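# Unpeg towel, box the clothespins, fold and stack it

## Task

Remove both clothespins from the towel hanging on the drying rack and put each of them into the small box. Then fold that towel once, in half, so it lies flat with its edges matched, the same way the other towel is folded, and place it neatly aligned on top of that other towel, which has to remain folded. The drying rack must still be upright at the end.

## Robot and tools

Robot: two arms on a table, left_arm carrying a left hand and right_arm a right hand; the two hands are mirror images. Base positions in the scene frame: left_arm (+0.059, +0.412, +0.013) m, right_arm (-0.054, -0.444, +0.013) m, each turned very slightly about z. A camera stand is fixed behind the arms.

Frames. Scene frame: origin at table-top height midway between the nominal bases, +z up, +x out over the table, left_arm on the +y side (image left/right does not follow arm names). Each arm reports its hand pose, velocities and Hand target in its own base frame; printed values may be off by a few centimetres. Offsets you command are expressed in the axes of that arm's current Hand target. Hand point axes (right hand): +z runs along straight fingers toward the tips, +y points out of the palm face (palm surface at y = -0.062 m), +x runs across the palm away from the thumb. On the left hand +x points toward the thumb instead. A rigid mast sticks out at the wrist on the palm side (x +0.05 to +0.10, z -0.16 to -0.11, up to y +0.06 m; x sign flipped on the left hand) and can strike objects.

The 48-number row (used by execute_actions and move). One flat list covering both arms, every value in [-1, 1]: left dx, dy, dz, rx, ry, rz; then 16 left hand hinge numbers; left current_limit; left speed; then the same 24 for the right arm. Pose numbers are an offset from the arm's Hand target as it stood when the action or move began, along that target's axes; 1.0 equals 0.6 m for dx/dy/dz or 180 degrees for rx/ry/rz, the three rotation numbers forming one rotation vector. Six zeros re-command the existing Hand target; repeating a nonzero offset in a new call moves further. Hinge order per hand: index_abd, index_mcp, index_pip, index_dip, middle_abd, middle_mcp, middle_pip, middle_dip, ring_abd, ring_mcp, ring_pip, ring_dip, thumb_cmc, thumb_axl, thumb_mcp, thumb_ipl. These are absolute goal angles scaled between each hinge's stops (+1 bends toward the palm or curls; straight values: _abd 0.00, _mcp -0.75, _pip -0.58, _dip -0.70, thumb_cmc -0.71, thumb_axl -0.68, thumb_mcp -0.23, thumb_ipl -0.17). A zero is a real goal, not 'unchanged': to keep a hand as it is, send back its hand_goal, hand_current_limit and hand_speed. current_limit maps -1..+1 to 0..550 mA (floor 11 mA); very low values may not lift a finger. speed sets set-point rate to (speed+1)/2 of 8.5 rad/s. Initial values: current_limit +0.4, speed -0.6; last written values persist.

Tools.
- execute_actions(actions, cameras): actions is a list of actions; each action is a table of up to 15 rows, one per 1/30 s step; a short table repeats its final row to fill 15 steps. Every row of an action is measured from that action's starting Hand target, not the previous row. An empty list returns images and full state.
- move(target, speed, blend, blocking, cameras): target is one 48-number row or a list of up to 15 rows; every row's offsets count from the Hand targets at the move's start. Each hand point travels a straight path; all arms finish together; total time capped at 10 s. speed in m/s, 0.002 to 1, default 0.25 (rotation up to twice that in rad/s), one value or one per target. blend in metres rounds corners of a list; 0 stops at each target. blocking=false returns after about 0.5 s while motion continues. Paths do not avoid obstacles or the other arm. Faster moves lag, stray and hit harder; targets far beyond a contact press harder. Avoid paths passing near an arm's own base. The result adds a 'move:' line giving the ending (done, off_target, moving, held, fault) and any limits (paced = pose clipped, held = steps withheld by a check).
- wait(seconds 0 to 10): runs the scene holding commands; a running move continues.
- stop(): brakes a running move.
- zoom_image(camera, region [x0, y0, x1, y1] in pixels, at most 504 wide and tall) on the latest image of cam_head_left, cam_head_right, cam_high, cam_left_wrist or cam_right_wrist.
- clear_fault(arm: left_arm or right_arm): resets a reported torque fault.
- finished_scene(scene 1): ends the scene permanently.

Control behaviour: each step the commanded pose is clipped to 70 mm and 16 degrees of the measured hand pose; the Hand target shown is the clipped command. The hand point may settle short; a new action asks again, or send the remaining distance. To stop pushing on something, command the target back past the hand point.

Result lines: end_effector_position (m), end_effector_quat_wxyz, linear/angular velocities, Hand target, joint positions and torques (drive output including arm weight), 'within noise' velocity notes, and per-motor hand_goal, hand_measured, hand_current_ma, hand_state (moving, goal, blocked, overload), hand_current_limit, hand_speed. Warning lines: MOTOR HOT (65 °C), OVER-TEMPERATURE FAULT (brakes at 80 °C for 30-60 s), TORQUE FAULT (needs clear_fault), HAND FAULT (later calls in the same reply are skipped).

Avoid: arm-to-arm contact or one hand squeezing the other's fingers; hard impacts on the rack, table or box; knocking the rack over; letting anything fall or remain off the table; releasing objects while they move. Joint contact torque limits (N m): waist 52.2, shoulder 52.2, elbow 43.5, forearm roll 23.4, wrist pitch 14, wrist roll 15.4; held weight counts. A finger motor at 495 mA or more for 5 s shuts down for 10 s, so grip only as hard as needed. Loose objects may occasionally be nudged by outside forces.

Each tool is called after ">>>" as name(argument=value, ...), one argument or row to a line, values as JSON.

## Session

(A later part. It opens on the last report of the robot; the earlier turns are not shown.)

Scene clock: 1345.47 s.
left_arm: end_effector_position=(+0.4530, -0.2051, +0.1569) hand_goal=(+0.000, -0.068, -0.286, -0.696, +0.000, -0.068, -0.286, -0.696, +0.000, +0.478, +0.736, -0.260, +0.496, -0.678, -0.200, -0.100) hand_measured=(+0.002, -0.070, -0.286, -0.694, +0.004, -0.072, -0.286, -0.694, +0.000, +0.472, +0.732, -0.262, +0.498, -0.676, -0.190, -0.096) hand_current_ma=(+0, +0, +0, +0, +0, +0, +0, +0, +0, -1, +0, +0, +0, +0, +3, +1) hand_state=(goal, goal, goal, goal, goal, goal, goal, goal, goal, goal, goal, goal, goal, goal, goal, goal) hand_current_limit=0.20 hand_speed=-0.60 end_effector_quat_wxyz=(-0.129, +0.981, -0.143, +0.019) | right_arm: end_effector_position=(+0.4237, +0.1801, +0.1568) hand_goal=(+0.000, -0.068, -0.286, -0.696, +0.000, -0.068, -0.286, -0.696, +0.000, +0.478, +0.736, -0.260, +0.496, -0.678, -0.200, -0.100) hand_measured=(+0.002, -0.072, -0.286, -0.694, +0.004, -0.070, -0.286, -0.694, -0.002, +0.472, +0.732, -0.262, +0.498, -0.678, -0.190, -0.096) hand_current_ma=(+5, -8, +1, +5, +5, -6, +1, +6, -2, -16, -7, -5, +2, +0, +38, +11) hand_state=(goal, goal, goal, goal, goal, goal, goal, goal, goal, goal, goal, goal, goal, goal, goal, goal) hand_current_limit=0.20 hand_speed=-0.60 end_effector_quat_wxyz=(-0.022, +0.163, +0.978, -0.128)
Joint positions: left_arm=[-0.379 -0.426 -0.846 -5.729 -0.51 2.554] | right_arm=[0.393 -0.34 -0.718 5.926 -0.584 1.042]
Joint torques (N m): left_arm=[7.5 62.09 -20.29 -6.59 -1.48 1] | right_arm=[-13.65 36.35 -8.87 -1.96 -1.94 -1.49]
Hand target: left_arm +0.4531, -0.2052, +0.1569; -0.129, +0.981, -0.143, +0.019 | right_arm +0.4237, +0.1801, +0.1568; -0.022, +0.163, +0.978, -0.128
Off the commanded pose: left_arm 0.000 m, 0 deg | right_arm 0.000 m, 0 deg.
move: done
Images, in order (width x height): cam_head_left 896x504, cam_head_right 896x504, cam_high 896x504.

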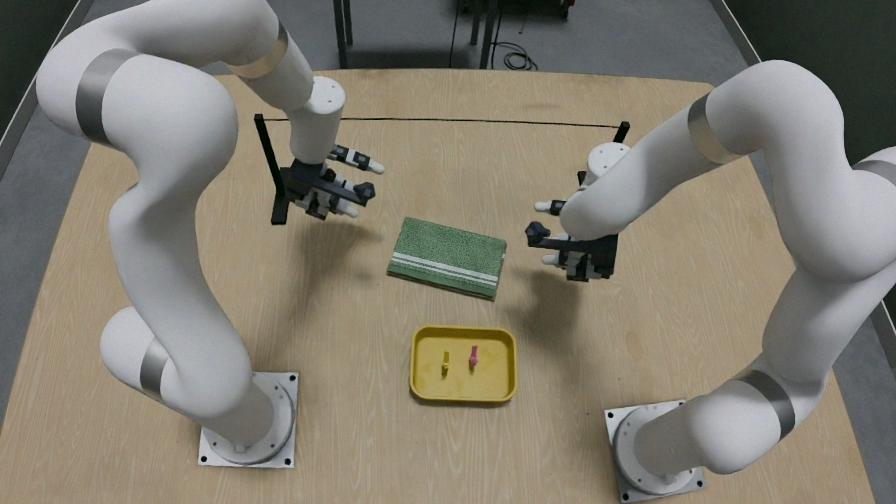

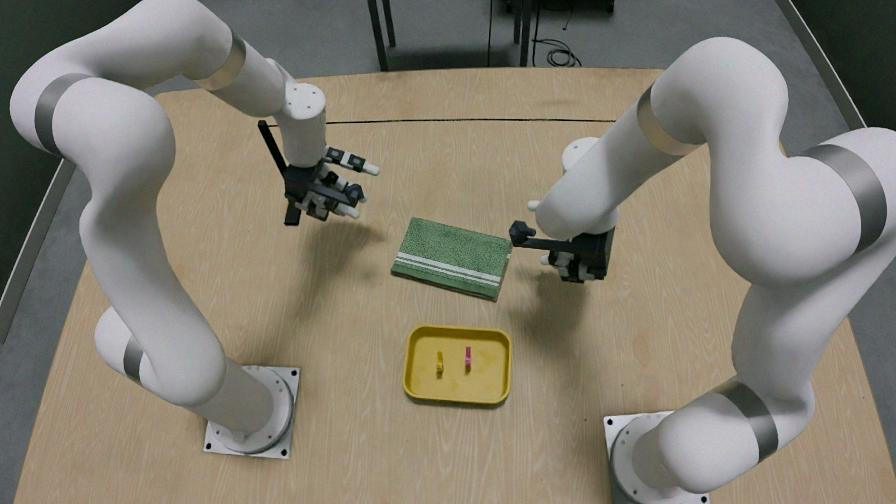

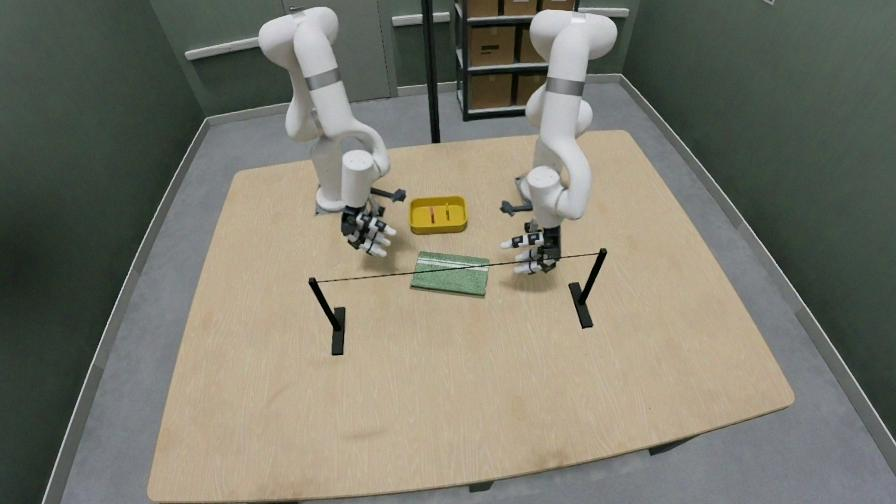

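>>> zoom_image(
  camera="cam_head_left",
  region=[384, 264, 412, 284],
)

>>> zoom_image(
  camera="cam_head_left",
  region=[474, 285, 502, 305],
)

>>> zoom_image(
  camera="cam_head_right",
  region=[474, 280, 516, 310],
)

>>> zoom_image(
  camera="cam_head_right",
  region=[384, 255, 426, 285],
)

Scaled by 18.000 from the camera's 896x504 image, which has a finer 1280x720 frame.

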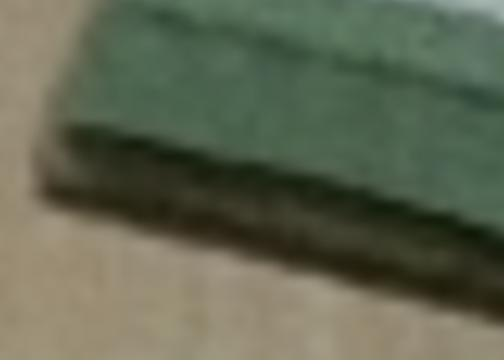

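Scaled by 18.000 from the camera's 896x504 image, which has a finer 1280x720 frame.

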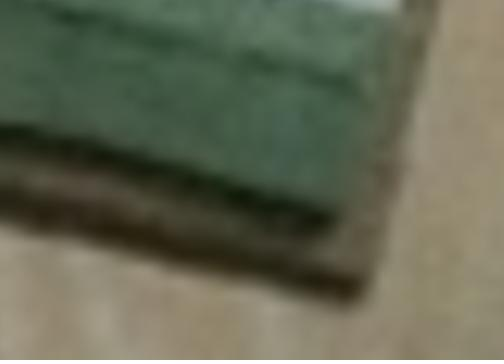

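Scaled by 12.000 from the camera's 896x504 image, which has a finer 1280x720 frame.

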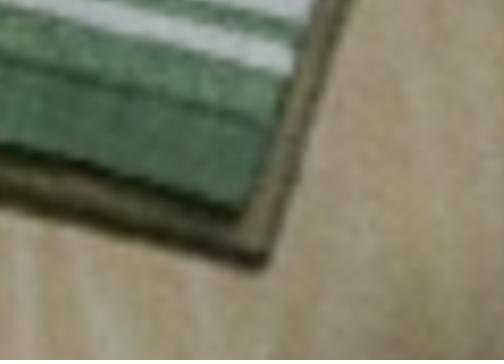

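Scaled by 12.000 from the camera's 896x504 image, which has a finer 1280x720 frame.

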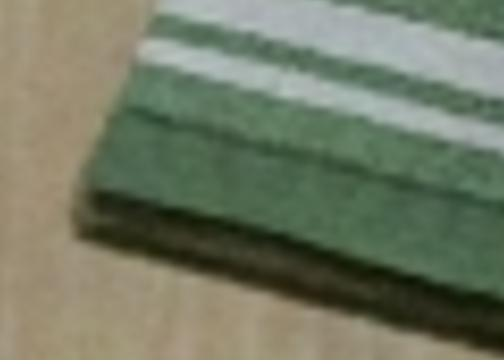

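>>> wait(
  seconds=0.1,
  cameras=["cam_left_wrist", "cam_right_wrist"],
)

Scene clock: 1368.97 s.
left_arm: end_effector_position=(+0.4531, -0.2052, +0.1569) hand_goal=(+0.000, -0.068, -0.286, -0.696, +0.000, -0.068, -0.286, -0.696, +0.000, +0.478, +0.736, -0.260, +0.496, -0.678, -0.200, -0.100) hand_measured=(+0.002, -0.070, -0.286, -0.694, +0.004, -0.072, -0.286, -0.694, +0.000, +0.472, +0.732, -0.262, +0.498, -0.676, -0.190, -0.096) hand_current_ma=(+0, +0, +0, +0, +0, +0, +0, +0, +0, -1, +0, +0, +0, +0, +3, +1) hand_state=(goal, goal, goal, goal, goal, goal, goal, goal, goal, goal, goal, goal, goal, goal, goal, goal) hand_current_limit=0.20 hand_speed=-0.60 end_effector_quat_wxyz=(-0.129, +0.981, -0.143, +0.019) | right_arm: end_effector_position=(+0.4237, +0.1801, +0.1568) hand_goal=(+0.000, -0.068, -0.286, -0.696, +0.000, -0.068, -0.286, -0.696, +0.000, +0.478, +0.736, -0.260, +0.496, -0.678, -0.200, -0.100) hand_measured=(+0.002, -0.072, -0.286, -0.694, +0.004, -0.070, -0.286, -0.694, -0.002, +0.472, +0.732, -0.262, +0.498, -0.678, -0.190, -0.096) hand_current_ma=(+5, -8, +1, +5, +5, -6, +1, +6, -2, -16, -7, -5, +2, +0, +38, +11) hand_state=(goal, goal, goal, goal, goal, goal, goal, goal, goal, goal, goal, goal, goal, goal, goal, goal) hand_current_limit=0.20 hand_speed=-0.60 end_effector_quat_wxyz=(-0.022, +0.163, +0.978, -0.128)
Joint positions: left_arm=[-0.378 -0.426 -0.847 -5.729 -0.51 2.554] | right_arm=[0.393 -0.34 -0.718 5.926 -0.584 1.042]
Joint torques (N m): left_arm=[8.29 62.55 -28.07 -6.81 -1.5 0.99] | right_arm=[-13.71 36.59 -8.91 1.94 -1.92 -1.44]
Hand target: left_arm +0.4531, -0.2052, +0.1569; -0.129, +0.981, -0.143, +0.019 | right_arm +0.4237, +0.1801, +0.1568; -0.022, +0.163, +0.978, -0.128
Off the commanded pose: left_arm 0.000 m, 0 deg | right_arm 0.000 m, 0 deg.
wait: 0.10 s; at rest from the start
Images, in order (width x height): cam_left_wrist 672x504, cam_right_wrist 672x504.

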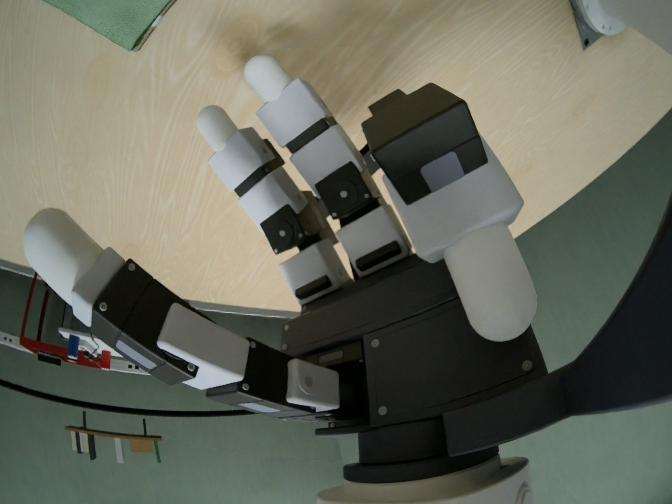

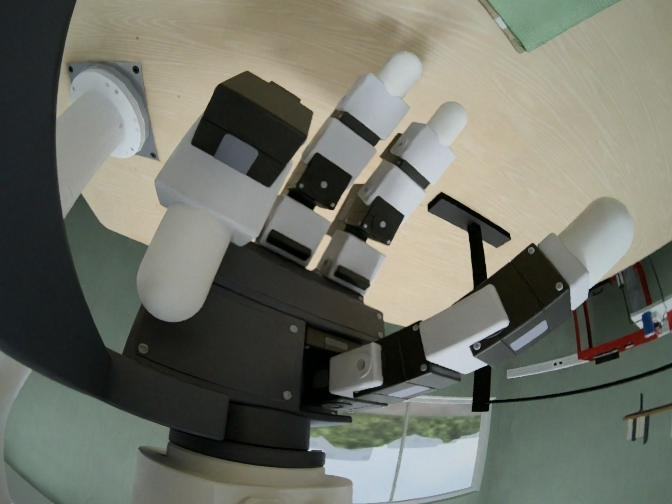

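>>> move(
  target=[-0.1635,0.1740,0.1775,0,0,0, 0,0.479,0.737,-0.26, 0,0.479,0.737,-0.26, 0,0.479,0.737,-0.26, 0.497,-0.678,-0.2,-0.1, 0.2,-0.6, 0,0,0,0,0,0, 0,-0.068,-0.285,-0.696, 0,-0.068,-0.285,-0.696, 0,0.479,0.737,-0.26, 0.497,-0.678,-0.2,-0.1, 0.2,-0.6],
  speed=0.12,
  cameras=["cam_left_wrist", "cam_head_left"],
)

Scene clock: 1387.30 s.
left_arm: end_effector_position=(+0.3381, -0.2474, +0.0271) hand_goal=(+0.000, +0.478, +0.736, -0.260, +0.000, +0.478, +0.736, -0.260, +0.000, +0.478, +0.736, -0.260, +0.496, -0.678, -0.200, -0.100) hand_measured=(+0.002, +0.342, +0.260, -0.284, +0.004, +0.460, +0.732, -0.262, +0.000, +0.472, +0.732, -0.262, +0.496, -0.676, -0.228, -0.100) hand_current_ma=(+0, -330, -330, -12, +0, -8, +0, +0, +0, -1, +0, +0, +0, +0, -27, +0) hand_state=(goal, blocked, blocked, blocked, goal, goal, goal, goal, goal, goal, goal, goal, goal, goal, blocked, goal) hand_current_limit=0.20 hand_speed=-0.60 end_effector_quat_wxyz=(-0.129, +0.981, -0.143, +0.019) | right_arm: end_effector_position=(+0.4237, +0.1801, +0.1568) hand_goal=(+0.000, -0.068, -0.286, -0.696, +0.000, -0.068, -0.286, -0.696, +0.000, +0.478, +0.736, -0.260, +0.496, -0.678, -0.200, -0.100) hand_measured=(+0.002, -0.072, -0.286, -0.694, +0.004, -0.070, -0.286, -0.694, -0.002, +0.472, +0.732, -0.262, +0.498, -0.678, -0.190, -0.096) hand_current_ma=(+5, -8, +1, +5, +5, -6, +1, +6, -2, -16, -7, -5, +2, +0, +38, +11) hand_state=(goal, goal, goal, goal, goal, goal, goal, goal, goal, goal, goal, goal, goal, goal, goal, goal) hand_current_limit=0.20 hand_speed=-0.60 end_effector_quat_wxyz=(-0.022, +0.163, +0.978, -0.128)
Joint positions: left_arm=[-0.59 -0.616 -0.65 -5.129 -0.273 1.692] | right_arm=[0.393 -0.34 -0.718 5.926 -0.584 1.042]
Joint torques (N m): left_arm=[-3.5 35.53 -6.79 5.9 1.4 -1.11] | right_arm=[-13.82 35.9 -8.8 2.09 -1.87 -1.48]
Hand target: left_arm +0.3381, -0.2474, +0.0271; -0.129, +0.981, -0.143, +0.019 | right_arm +0.4237, +0.1801, +0.1568; -0.022, +0.163, +0.978, -0.128
Off the commanded pose: left_arm 0.000 m, 0 deg | right_arm 0.000 m, 0 deg.
move: done
Images, in order (width x height): cam_head_left 896x504, cam_left_wrist 672x504.

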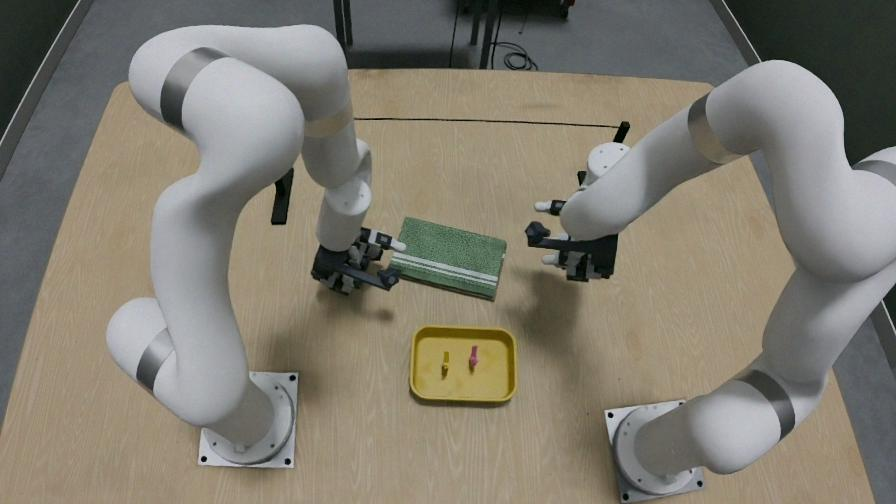

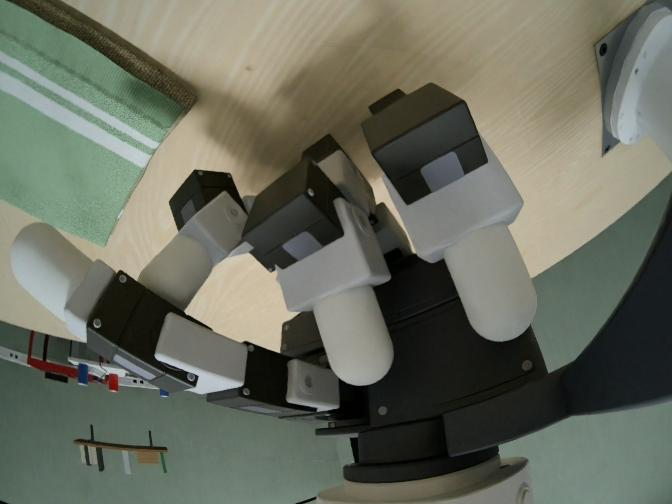

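>>> zoom_image(
  camera="cam_left_wrist",
  region=[0, 0, 210, 250],
)

>>> wait(
  seconds=0.1,
  cameras=["all"],
)

Scaled by 2.016 from the camera's 672x504 image, which has a finer 960x720 frame.

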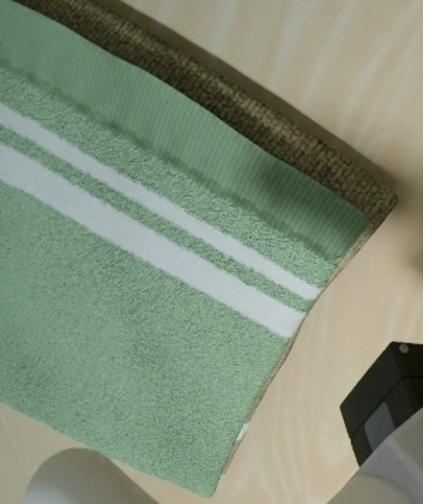

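Scene clock: 1403.60 s.
left_arm: end_effector_position=(+0.3381, -0.2474, +0.0271) hand_goal=(+0.000, +0.478, +0.736, -0.260, +0.000, +0.478, +0.736, -0.260, +0.000, +0.478, +0.736, -0.260, +0.496, -0.678, -0.200, -0.100) hand_measured=(+0.002, +0.342, +0.260, -0.284, +0.004, +0.460, +0.732, -0.262, +0.000, +0.472, +0.732, -0.262, +0.496, -0.676, -0.228, -0.100) hand_current_ma=(+0, -330, -330, -12, +0, -8, +0, +0, +0, -1, +0, +0, +0, +0, -27, +0) hand_state=(goal, blocked, blocked, blocked, goal, goal, goal, goal, goal, goal, goal, goal, goal, goal, blocked, goal) hand_current_limit=0.20 hand_speed=-0.60 end_effector_quat_wxyz=(-0.129, +0.981, -0.143, +0.019) | right_arm: end_effector_position=(+0.4237, +0.1801, +0.1568) hand_goal=(+0.000, -0.068, -0.286, -0.696, +0.000, -0.068, -0.286, -0.696, +0.000, +0.478, +0.736, -0.260, +0.496, -0.678, -0.200, -0.100) hand_measured=(+0.002, -0.072, -0.286, -0.694, +0.004, -0.070, -0.286, -0.694, -0.002, +0.472, +0.732, -0.262, +0.498, -0.678, -0.190, -0.096) hand_current_ma=(+5, -8, +1, +5, +5, -6, +1, +6, -2, -16, -7, -5, +2, +0, +38, +11) hand_state=(goal, goal, goal, goal, goal, goal, goal, goal, goal, goal, goal, goal, goal, goal, goal, goal) hand_current_limit=0.20 hand_speed=-0.60 end_effector_quat_wxyz=(-0.022, +0.163, +0.978, -0.128)
Joint positions: left_arm=[-0.59 -0.616 -0.65 -5.129 -0.273 1.692] | right_arm=[0.393 -0.34 -0.718 5.926 -0.584 1.042]
Joint torques (N m): left_arm=[-3.38 62.23 -6.34 5.47 1.49 -0.66] | right_arm=[-13.79 36.16 -8.63 1.9 -1.89 -1.41]
Hand target: left_arm +0.3381, -0.2474, +0.0271; -0.129, +0.981, -0.143, +0.019 | right_arm +0.4237, +0.1801, +0.1568; -0.022, +0.163, +0.978, -0.128
Off the commanded pose: left_arm 0.000 m, 0 deg | right_arm 0.000 m, 0 deg.
wait: 0.10 s; at rest from the start

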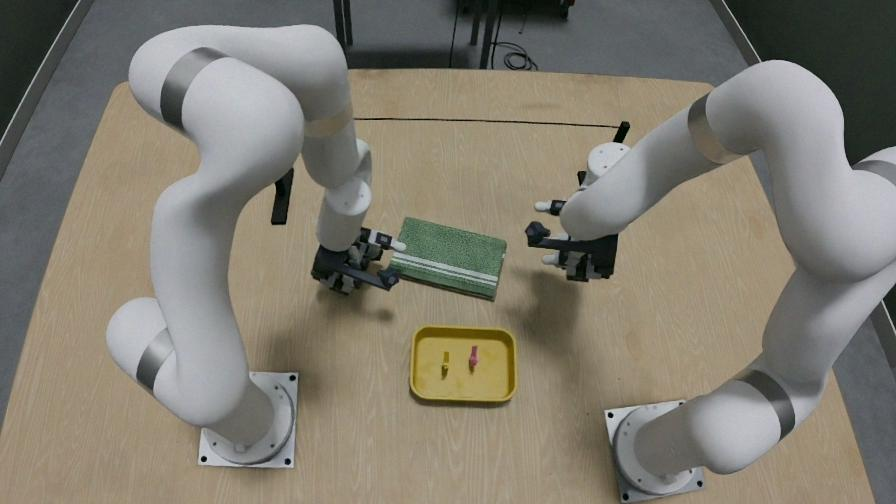

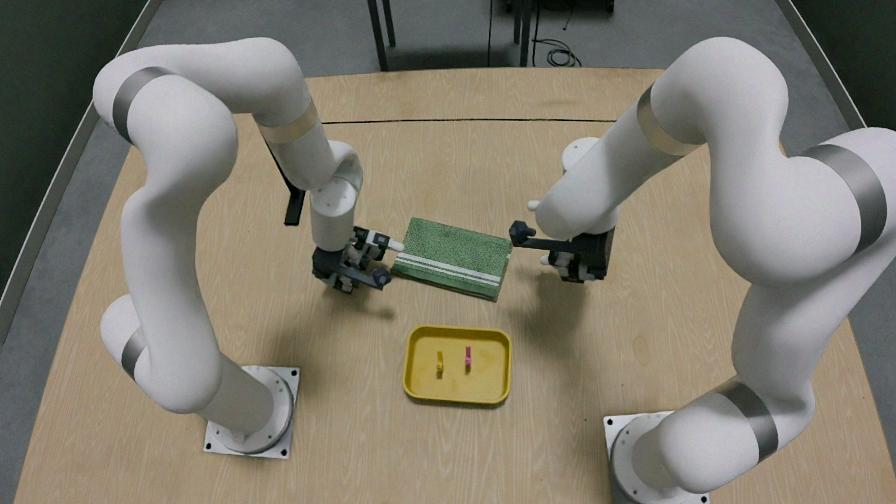

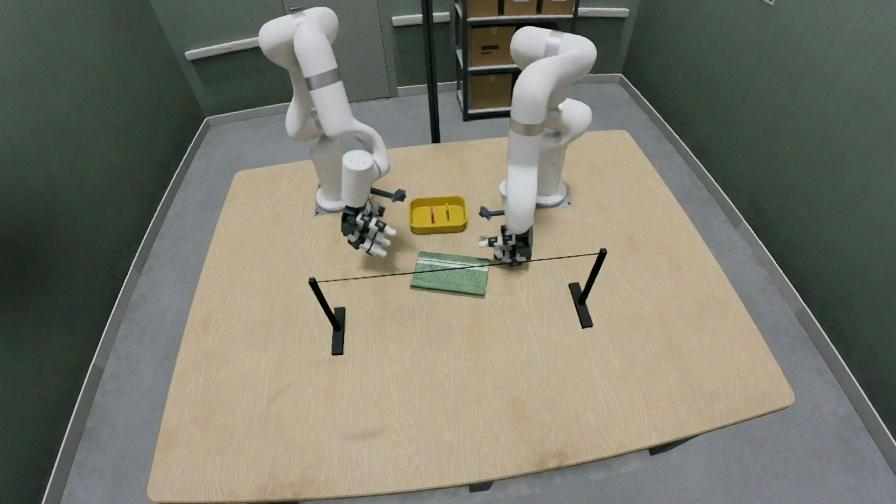

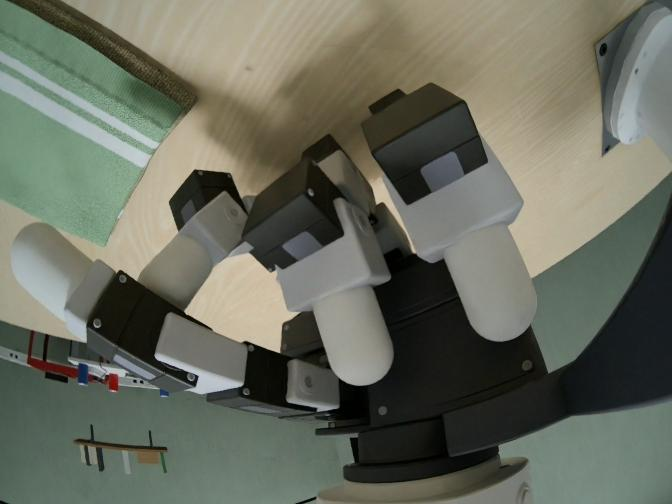

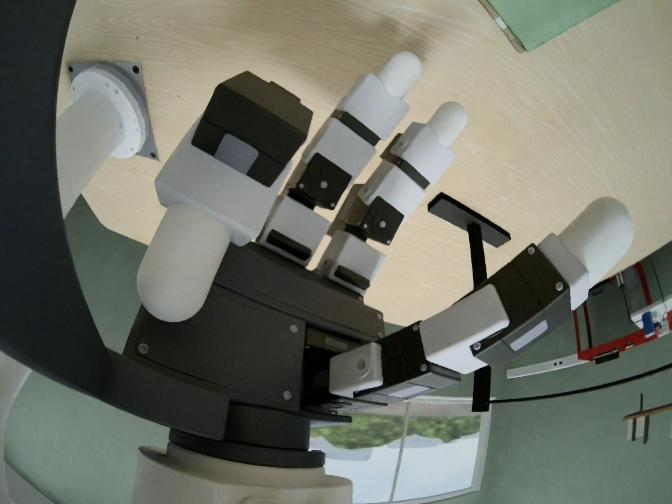

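>>> zoom_image(
  camera="cam_left_wrist",
  region=[130, 50, 210, 130],
)

>>> zoom_image(
  camera="cam_left_wrist",
  region=[30, 0, 130, 90],
)

>>> zoom_image(
  camera="cam_head_left",
  region=[380, 205, 520, 310],
)

Scaled by 6.300 from the camera's 672x504 image, which has a finer 960x720 frame.

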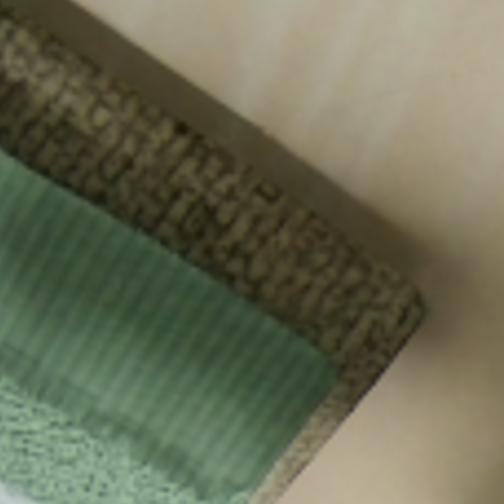

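Scaled by 5.040 from the camera's 672x504 image, which has a finer 960x720 frame.

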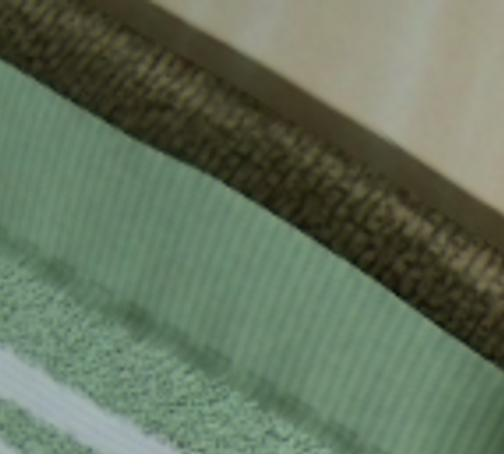

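Scaled by 3.600 from the camera's 896x504 image, which has a finer 1280x720 frame.

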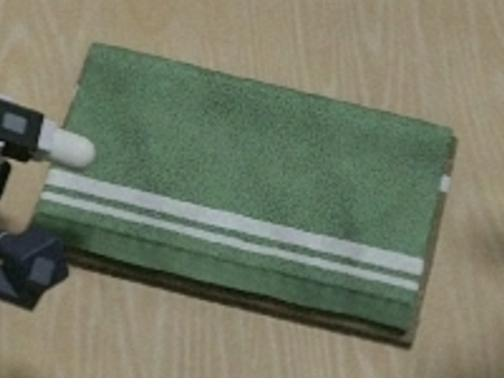

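>>> move(
  target=[0,-0.2093,0.0561,0,0,0, 0,0.32,0.22,-0.29, 0,0.479,0.737,-0.26, 0,0.479,0.737,-0.26, 0.497,-0.678,-0.2,-0.1, 0.2,-0.6, 0,0,0,0,0,0, 0,-0.068,-0.285,-0.696, 0,-0.068,-0.285,-0.696, 0,0.479,0.737,-0.26, 0.497,-0.678,-0.2,-0.1, 0.2,-0.6],
  speed=0.15,
  cameras=["cam_left_wrist"],
)

>>> zoom_image(
  camera="cam_left_wrist",
  region=[0, 0, 240, 280],
)

Scene clock: 1447.23 s.
left_arm: end_effector_position=(+0.3753, -0.1228, +0.0270) hand_goal=(+0.000, +0.320, +0.220, -0.290, +0.000, +0.478, +0.736, -0.260, +0.000, +0.478, +0.736, -0.260, +0.496, -0.678, -0.200, -0.100) hand_measured=(+0.002, +0.310, +0.220, -0.292, +0.004, +0.460, +0.732, -0.262, +0.000, +0.472, +0.732, -0.262, +0.496, -0.676, -0.198, -0.102) hand_current_ma=(+0, -2, +0, +0, +0, -8, +0, +0, +0, -1, +0, +0, +0, +0, +0, +0) hand_state=(goal, goal, goal, goal, goal, goal, goal, goal, goal, goal, goal, goal, goal, goal, goal, goal) hand_current_limit=0.20 hand_speed=-0.60 end_effector_quat_wxyz=(-0.129, +0.981, -0.143, +0.019) | right_arm: end_effector_position=(+0.4237, +0.1801, +0.1568) hand_goal=(+0.000, -0.068, -0.286, -0.696, +0.000, -0.068, -0.286, -0.696, +0.000, +0.478, +0.736, -0.260, +0.496, -0.678, -0.200, -0.100) hand_measured=(+0.002, -0.072, -0.286, -0.694, +0.004, -0.070, -0.286, -0.694, -0.002, +0.472, +0.732, -0.262, +0.498, -0.678, -0.190, -0.096) hand_current_ma=(+5, -8, +1, +5, +5, -6, +1, +6, -2, -16, -7, -5, +2, +0, +38, +11) hand_state=(goal, goal, goal, goal, goal, goal, goal, goal, goal, goal, goal, goal, goal, goal, goal, goal) hand_current_limit=0.20 hand_speed=-0.60 end_effector_quat_wxyz=(-0.022, +0.163, +0.978, -0.128)
Joint positions: left_arm=[-0.25 -0.598 -0.605 -4.7 -0.261 1.599] | right_arm=[0.393 -0.34 -0.718 5.926 -0.584 1.042]
Joint torques (N m): left_arm=[6.42 61.36 -6.33 4.66 1.42 -0.93] | right_arm=[-12.35 36.21 -8.81 1.92 -1.85 -1.45]
Hand target: left_arm +0.3753, -0.1228, +0.0270; -0.129, +0.981, -0.143, +0.019 | right_arm +0.4237, +0.1801, +0.1568; -0.022, +0.163, +0.978, -0.128
Off the commanded pose: left_arm 0.000 m, 0 deg | right_arm 0.000 m, 0 deg.
move: done
Images, in order (width x height): cam_left_wrist 672x504.

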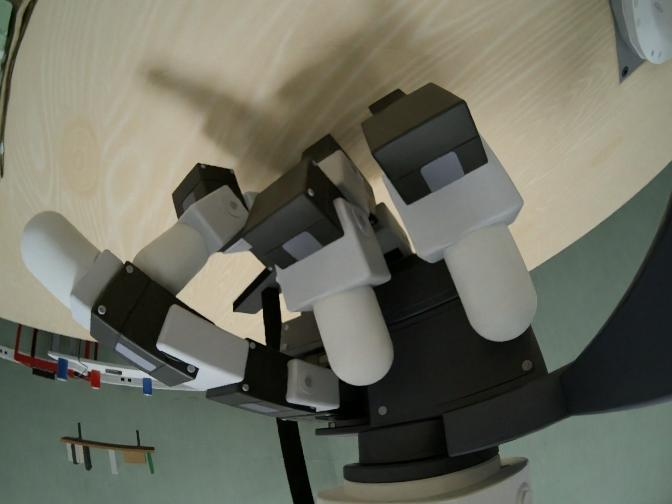

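Scaled by 1.800 from the camera's 672x504 image, which has a finer 960x720 frame.

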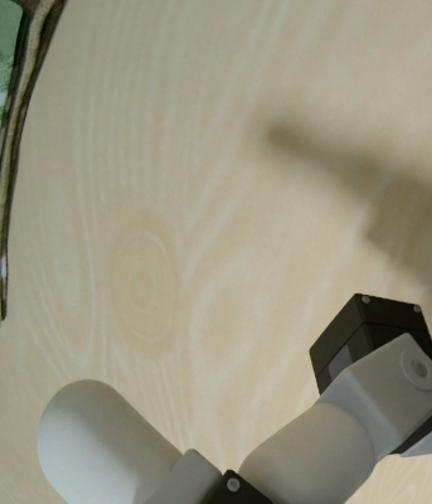

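>>> zoom_image(
  camera="cam_left_wrist",
  region=[0, 0, 50, 90],
)

>>> zoom_image(
  camera="cam_left_wrist",
  region=[0, 90, 50, 190],
)

Scaled by 5.600 from the camera's 672x504 image, which has a finer 960x720 frame.

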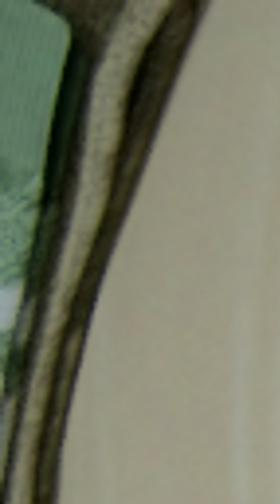

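Scaled by 5.040 from the camera's 672x504 image, which has a finer 960x720 frame.

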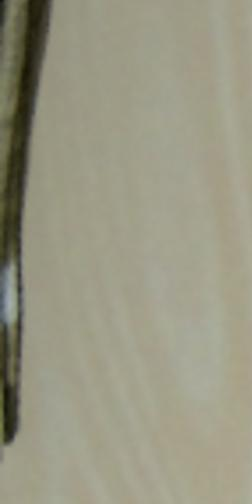

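>>> zoom_image(
  camera="cam_head_left",
  region=[470, 220, 520, 305],
)

>>> zoom_image(
  camera="cam_head_left",
  region=[385, 210, 435, 295],
)

>>> zoom_image(
  camera="cam_high",
  region=[400, 240, 500, 305],
)

This scene's latest camera images include none from cam_head_left. They are from: cam_left_wrist. cam_head_left's image comes with the result of a call that names it in "cameras".

This scene's latest camera images include none from cam_head_left. They are from: cam_left_wrist. cam_head_left's image comes with the result of a call that names it in "cameras".

This scene's latest camera images include none from cam_high. They are from: cam_left_wrist. cam_high's image comes with the result of a call that names it in "cameras".

>>> move(
  target=[0,-0.0914,-0.148,0,0,0, 0,0.32,0.22,-0.29, 0,0.479,0.737,-0.26, 0,0.479,0.737,-0.26, 0.497,-0.678,-0.2,-0.1, 0.2,-0.6, 0,0,0,0,0,0, 0,-0.068,-0.285,-0.696, 0,-0.068,-0.285,-0.696, 0,0.479,0.737,-0.26, 0.497,-0.678,-0.2,-0.1, 0.2,-0.6],
  speed=0.2,
  cameras=["all"],
)

>>> zoom_image(
  camera="cam_head_left",
  region=[470, 220, 520, 305],
)

>>> zoom_image(
  camera="cam_head_left",
  region=[380, 210, 430, 295],
)

>>> zoom_image(
  camera="cam_high",
  region=[400, 240, 500, 305],
)

Scene clock: 1472.17 s.
left_arm: end_effector_position=(+0.3839, -0.0940, +0.1269) hand_goal=(+0.000, +0.320, +0.220, -0.290, +0.000, +0.478, +0.736, -0.260, +0.000, +0.478, +0.736, -0.260, +0.496, -0.678, -0.200, -0.100) hand_measured=(+0.002, +0.310, +0.220, -0.292, +0.004, +0.460, +0.732, -0.262, +0.000, +0.472, +0.732, -0.262, +0.496, -0.676, -0.198, -0.102) hand_current_ma=(+0, -2, +0, +0, +0, -7, +0, +0, +0, -1, +0, +0, +0, +0, +0, +0) hand_state=(goal, goal, goal, goal, goal, goal, goal, goal, goal, goal, goal, goal, goal, goal, goal, goal) hand_current_limit=0.20 hand_speed=-0.60 end_effector_quat_wxyz=(-0.129, +0.981, -0.143, +0.019) | right_arm: end_effector_position=(+0.4237, +0.1801, +0.1568) hand_goal=(+0.000, -0.068, -0.286, -0.696, +0.000, -0.068, -0.286, -0.696, +0.000, +0.478, +0.736, -0.260, +0.496, -0.678, -0.200, -0.100) hand_measured=(+0.002, -0.072, -0.286, -0.694, +0.004, -0.070, -0.286, -0.694, -0.002, +0.472, +0.732, -0.262, +0.498, -0.678, -0.190, -0.096) hand_current_ma=(+5, -8, +1, +5, +5, -6, +1, +6, -2, -16, -7, -5, +2, +0, +38, +11) hand_state=(goal, goal, goal, goal, goal, goal, goal, goal, goal, goal, goal, goal, goal, goal, goal, goal) hand_current_limit=0.20 hand_speed=-0.60 end_effector_quat_wxyz=(-0.022, +0.163, +0.978, -0.128)
Joint positions: left_arm=[-0.17 -0.315 -0.573 -5.415 -0.343 2.428] | right_arm=[0.393 -0.34 -0.718 5.926 -0.584 1.042]
Joint torques (N m): left_arm=[8.24 14.92 -25.45 -7.17 -1.67 1] | right_arm=[-13.02 35.88 -8.52 2.23 -1.83 -1.43]
Hand target: left_arm +0.3839, -0.0940, +0.1269; -0.129, +0.981, -0.143, +0.019 | right_arm +0.4237, +0.1801, +0.1568; -0.022, +0.163, +0.978, -0.128
Off the commanded pose: left_arm 0.000 m, 0 deg | right_arm 0.000 m, 0 deg.
move: done

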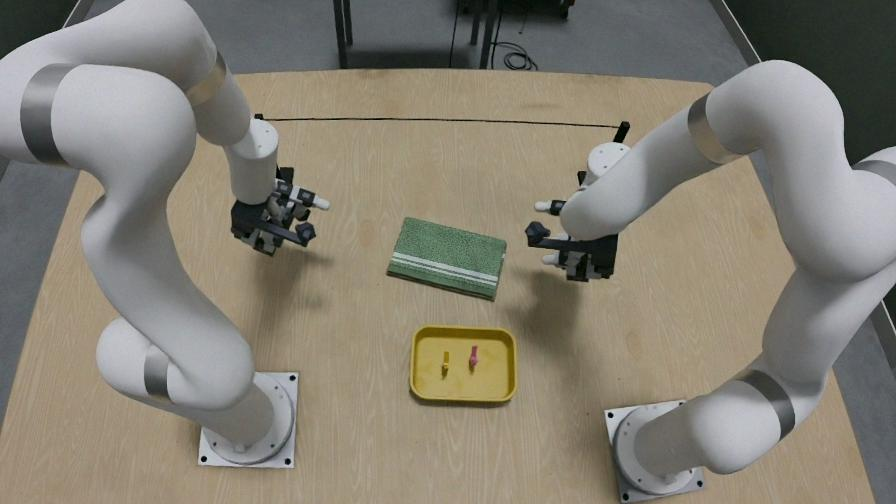

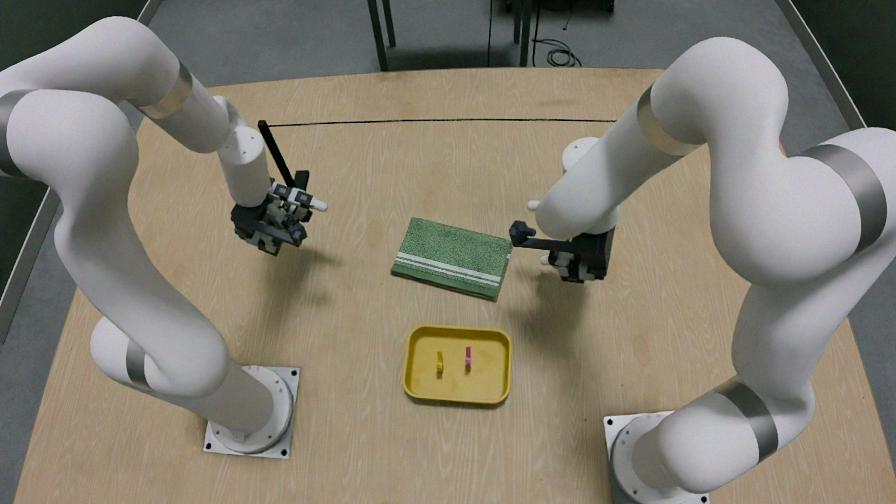

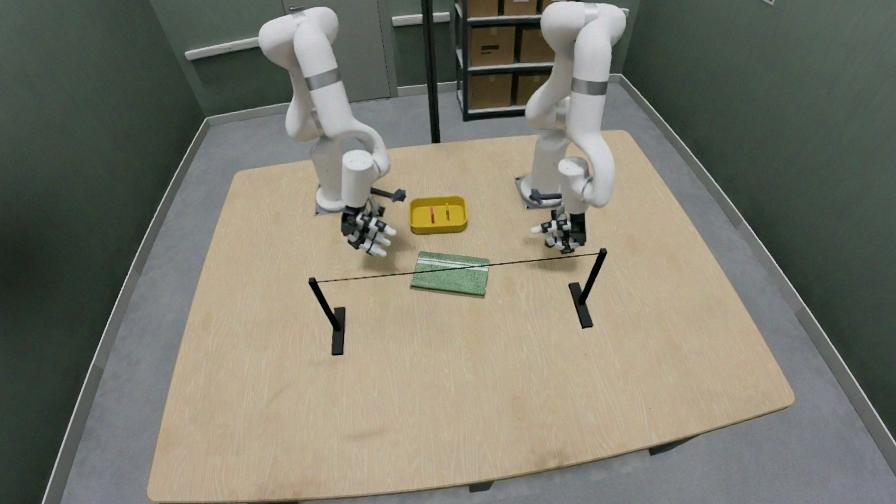

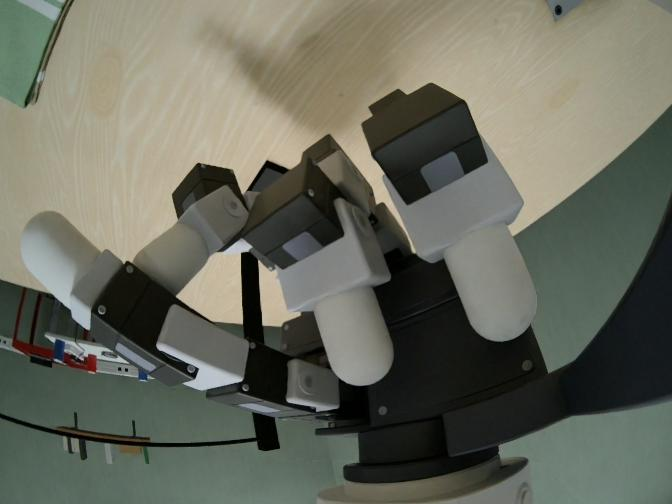

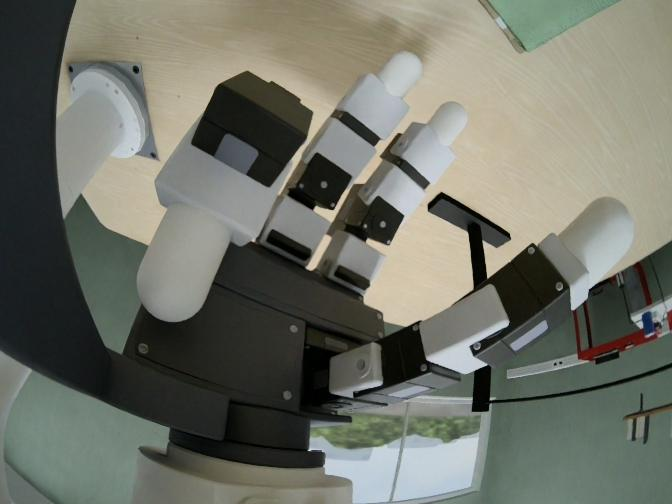

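Scaled by 5.929 from the camera's 896x504 image, which has a finer 1280x720 frame.

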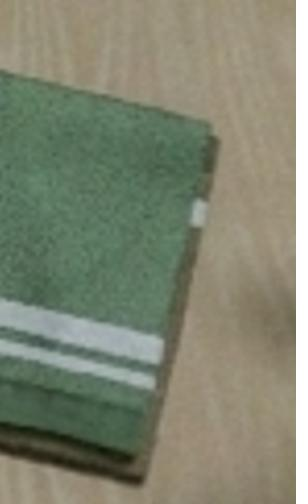

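Scaled by 5.929 from the camera's 896x504 image, which has a finer 1280x720 frame.

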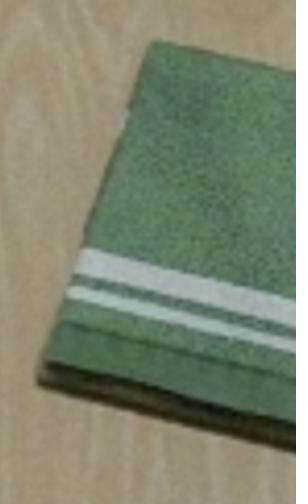

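Scaled by 5.040 from the camera's 896x504 image, which has a finer 1280x720 frame.

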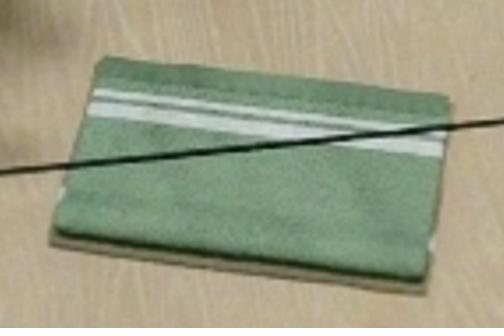

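>>> finished_scene(
)

The scene is finished: the task was done.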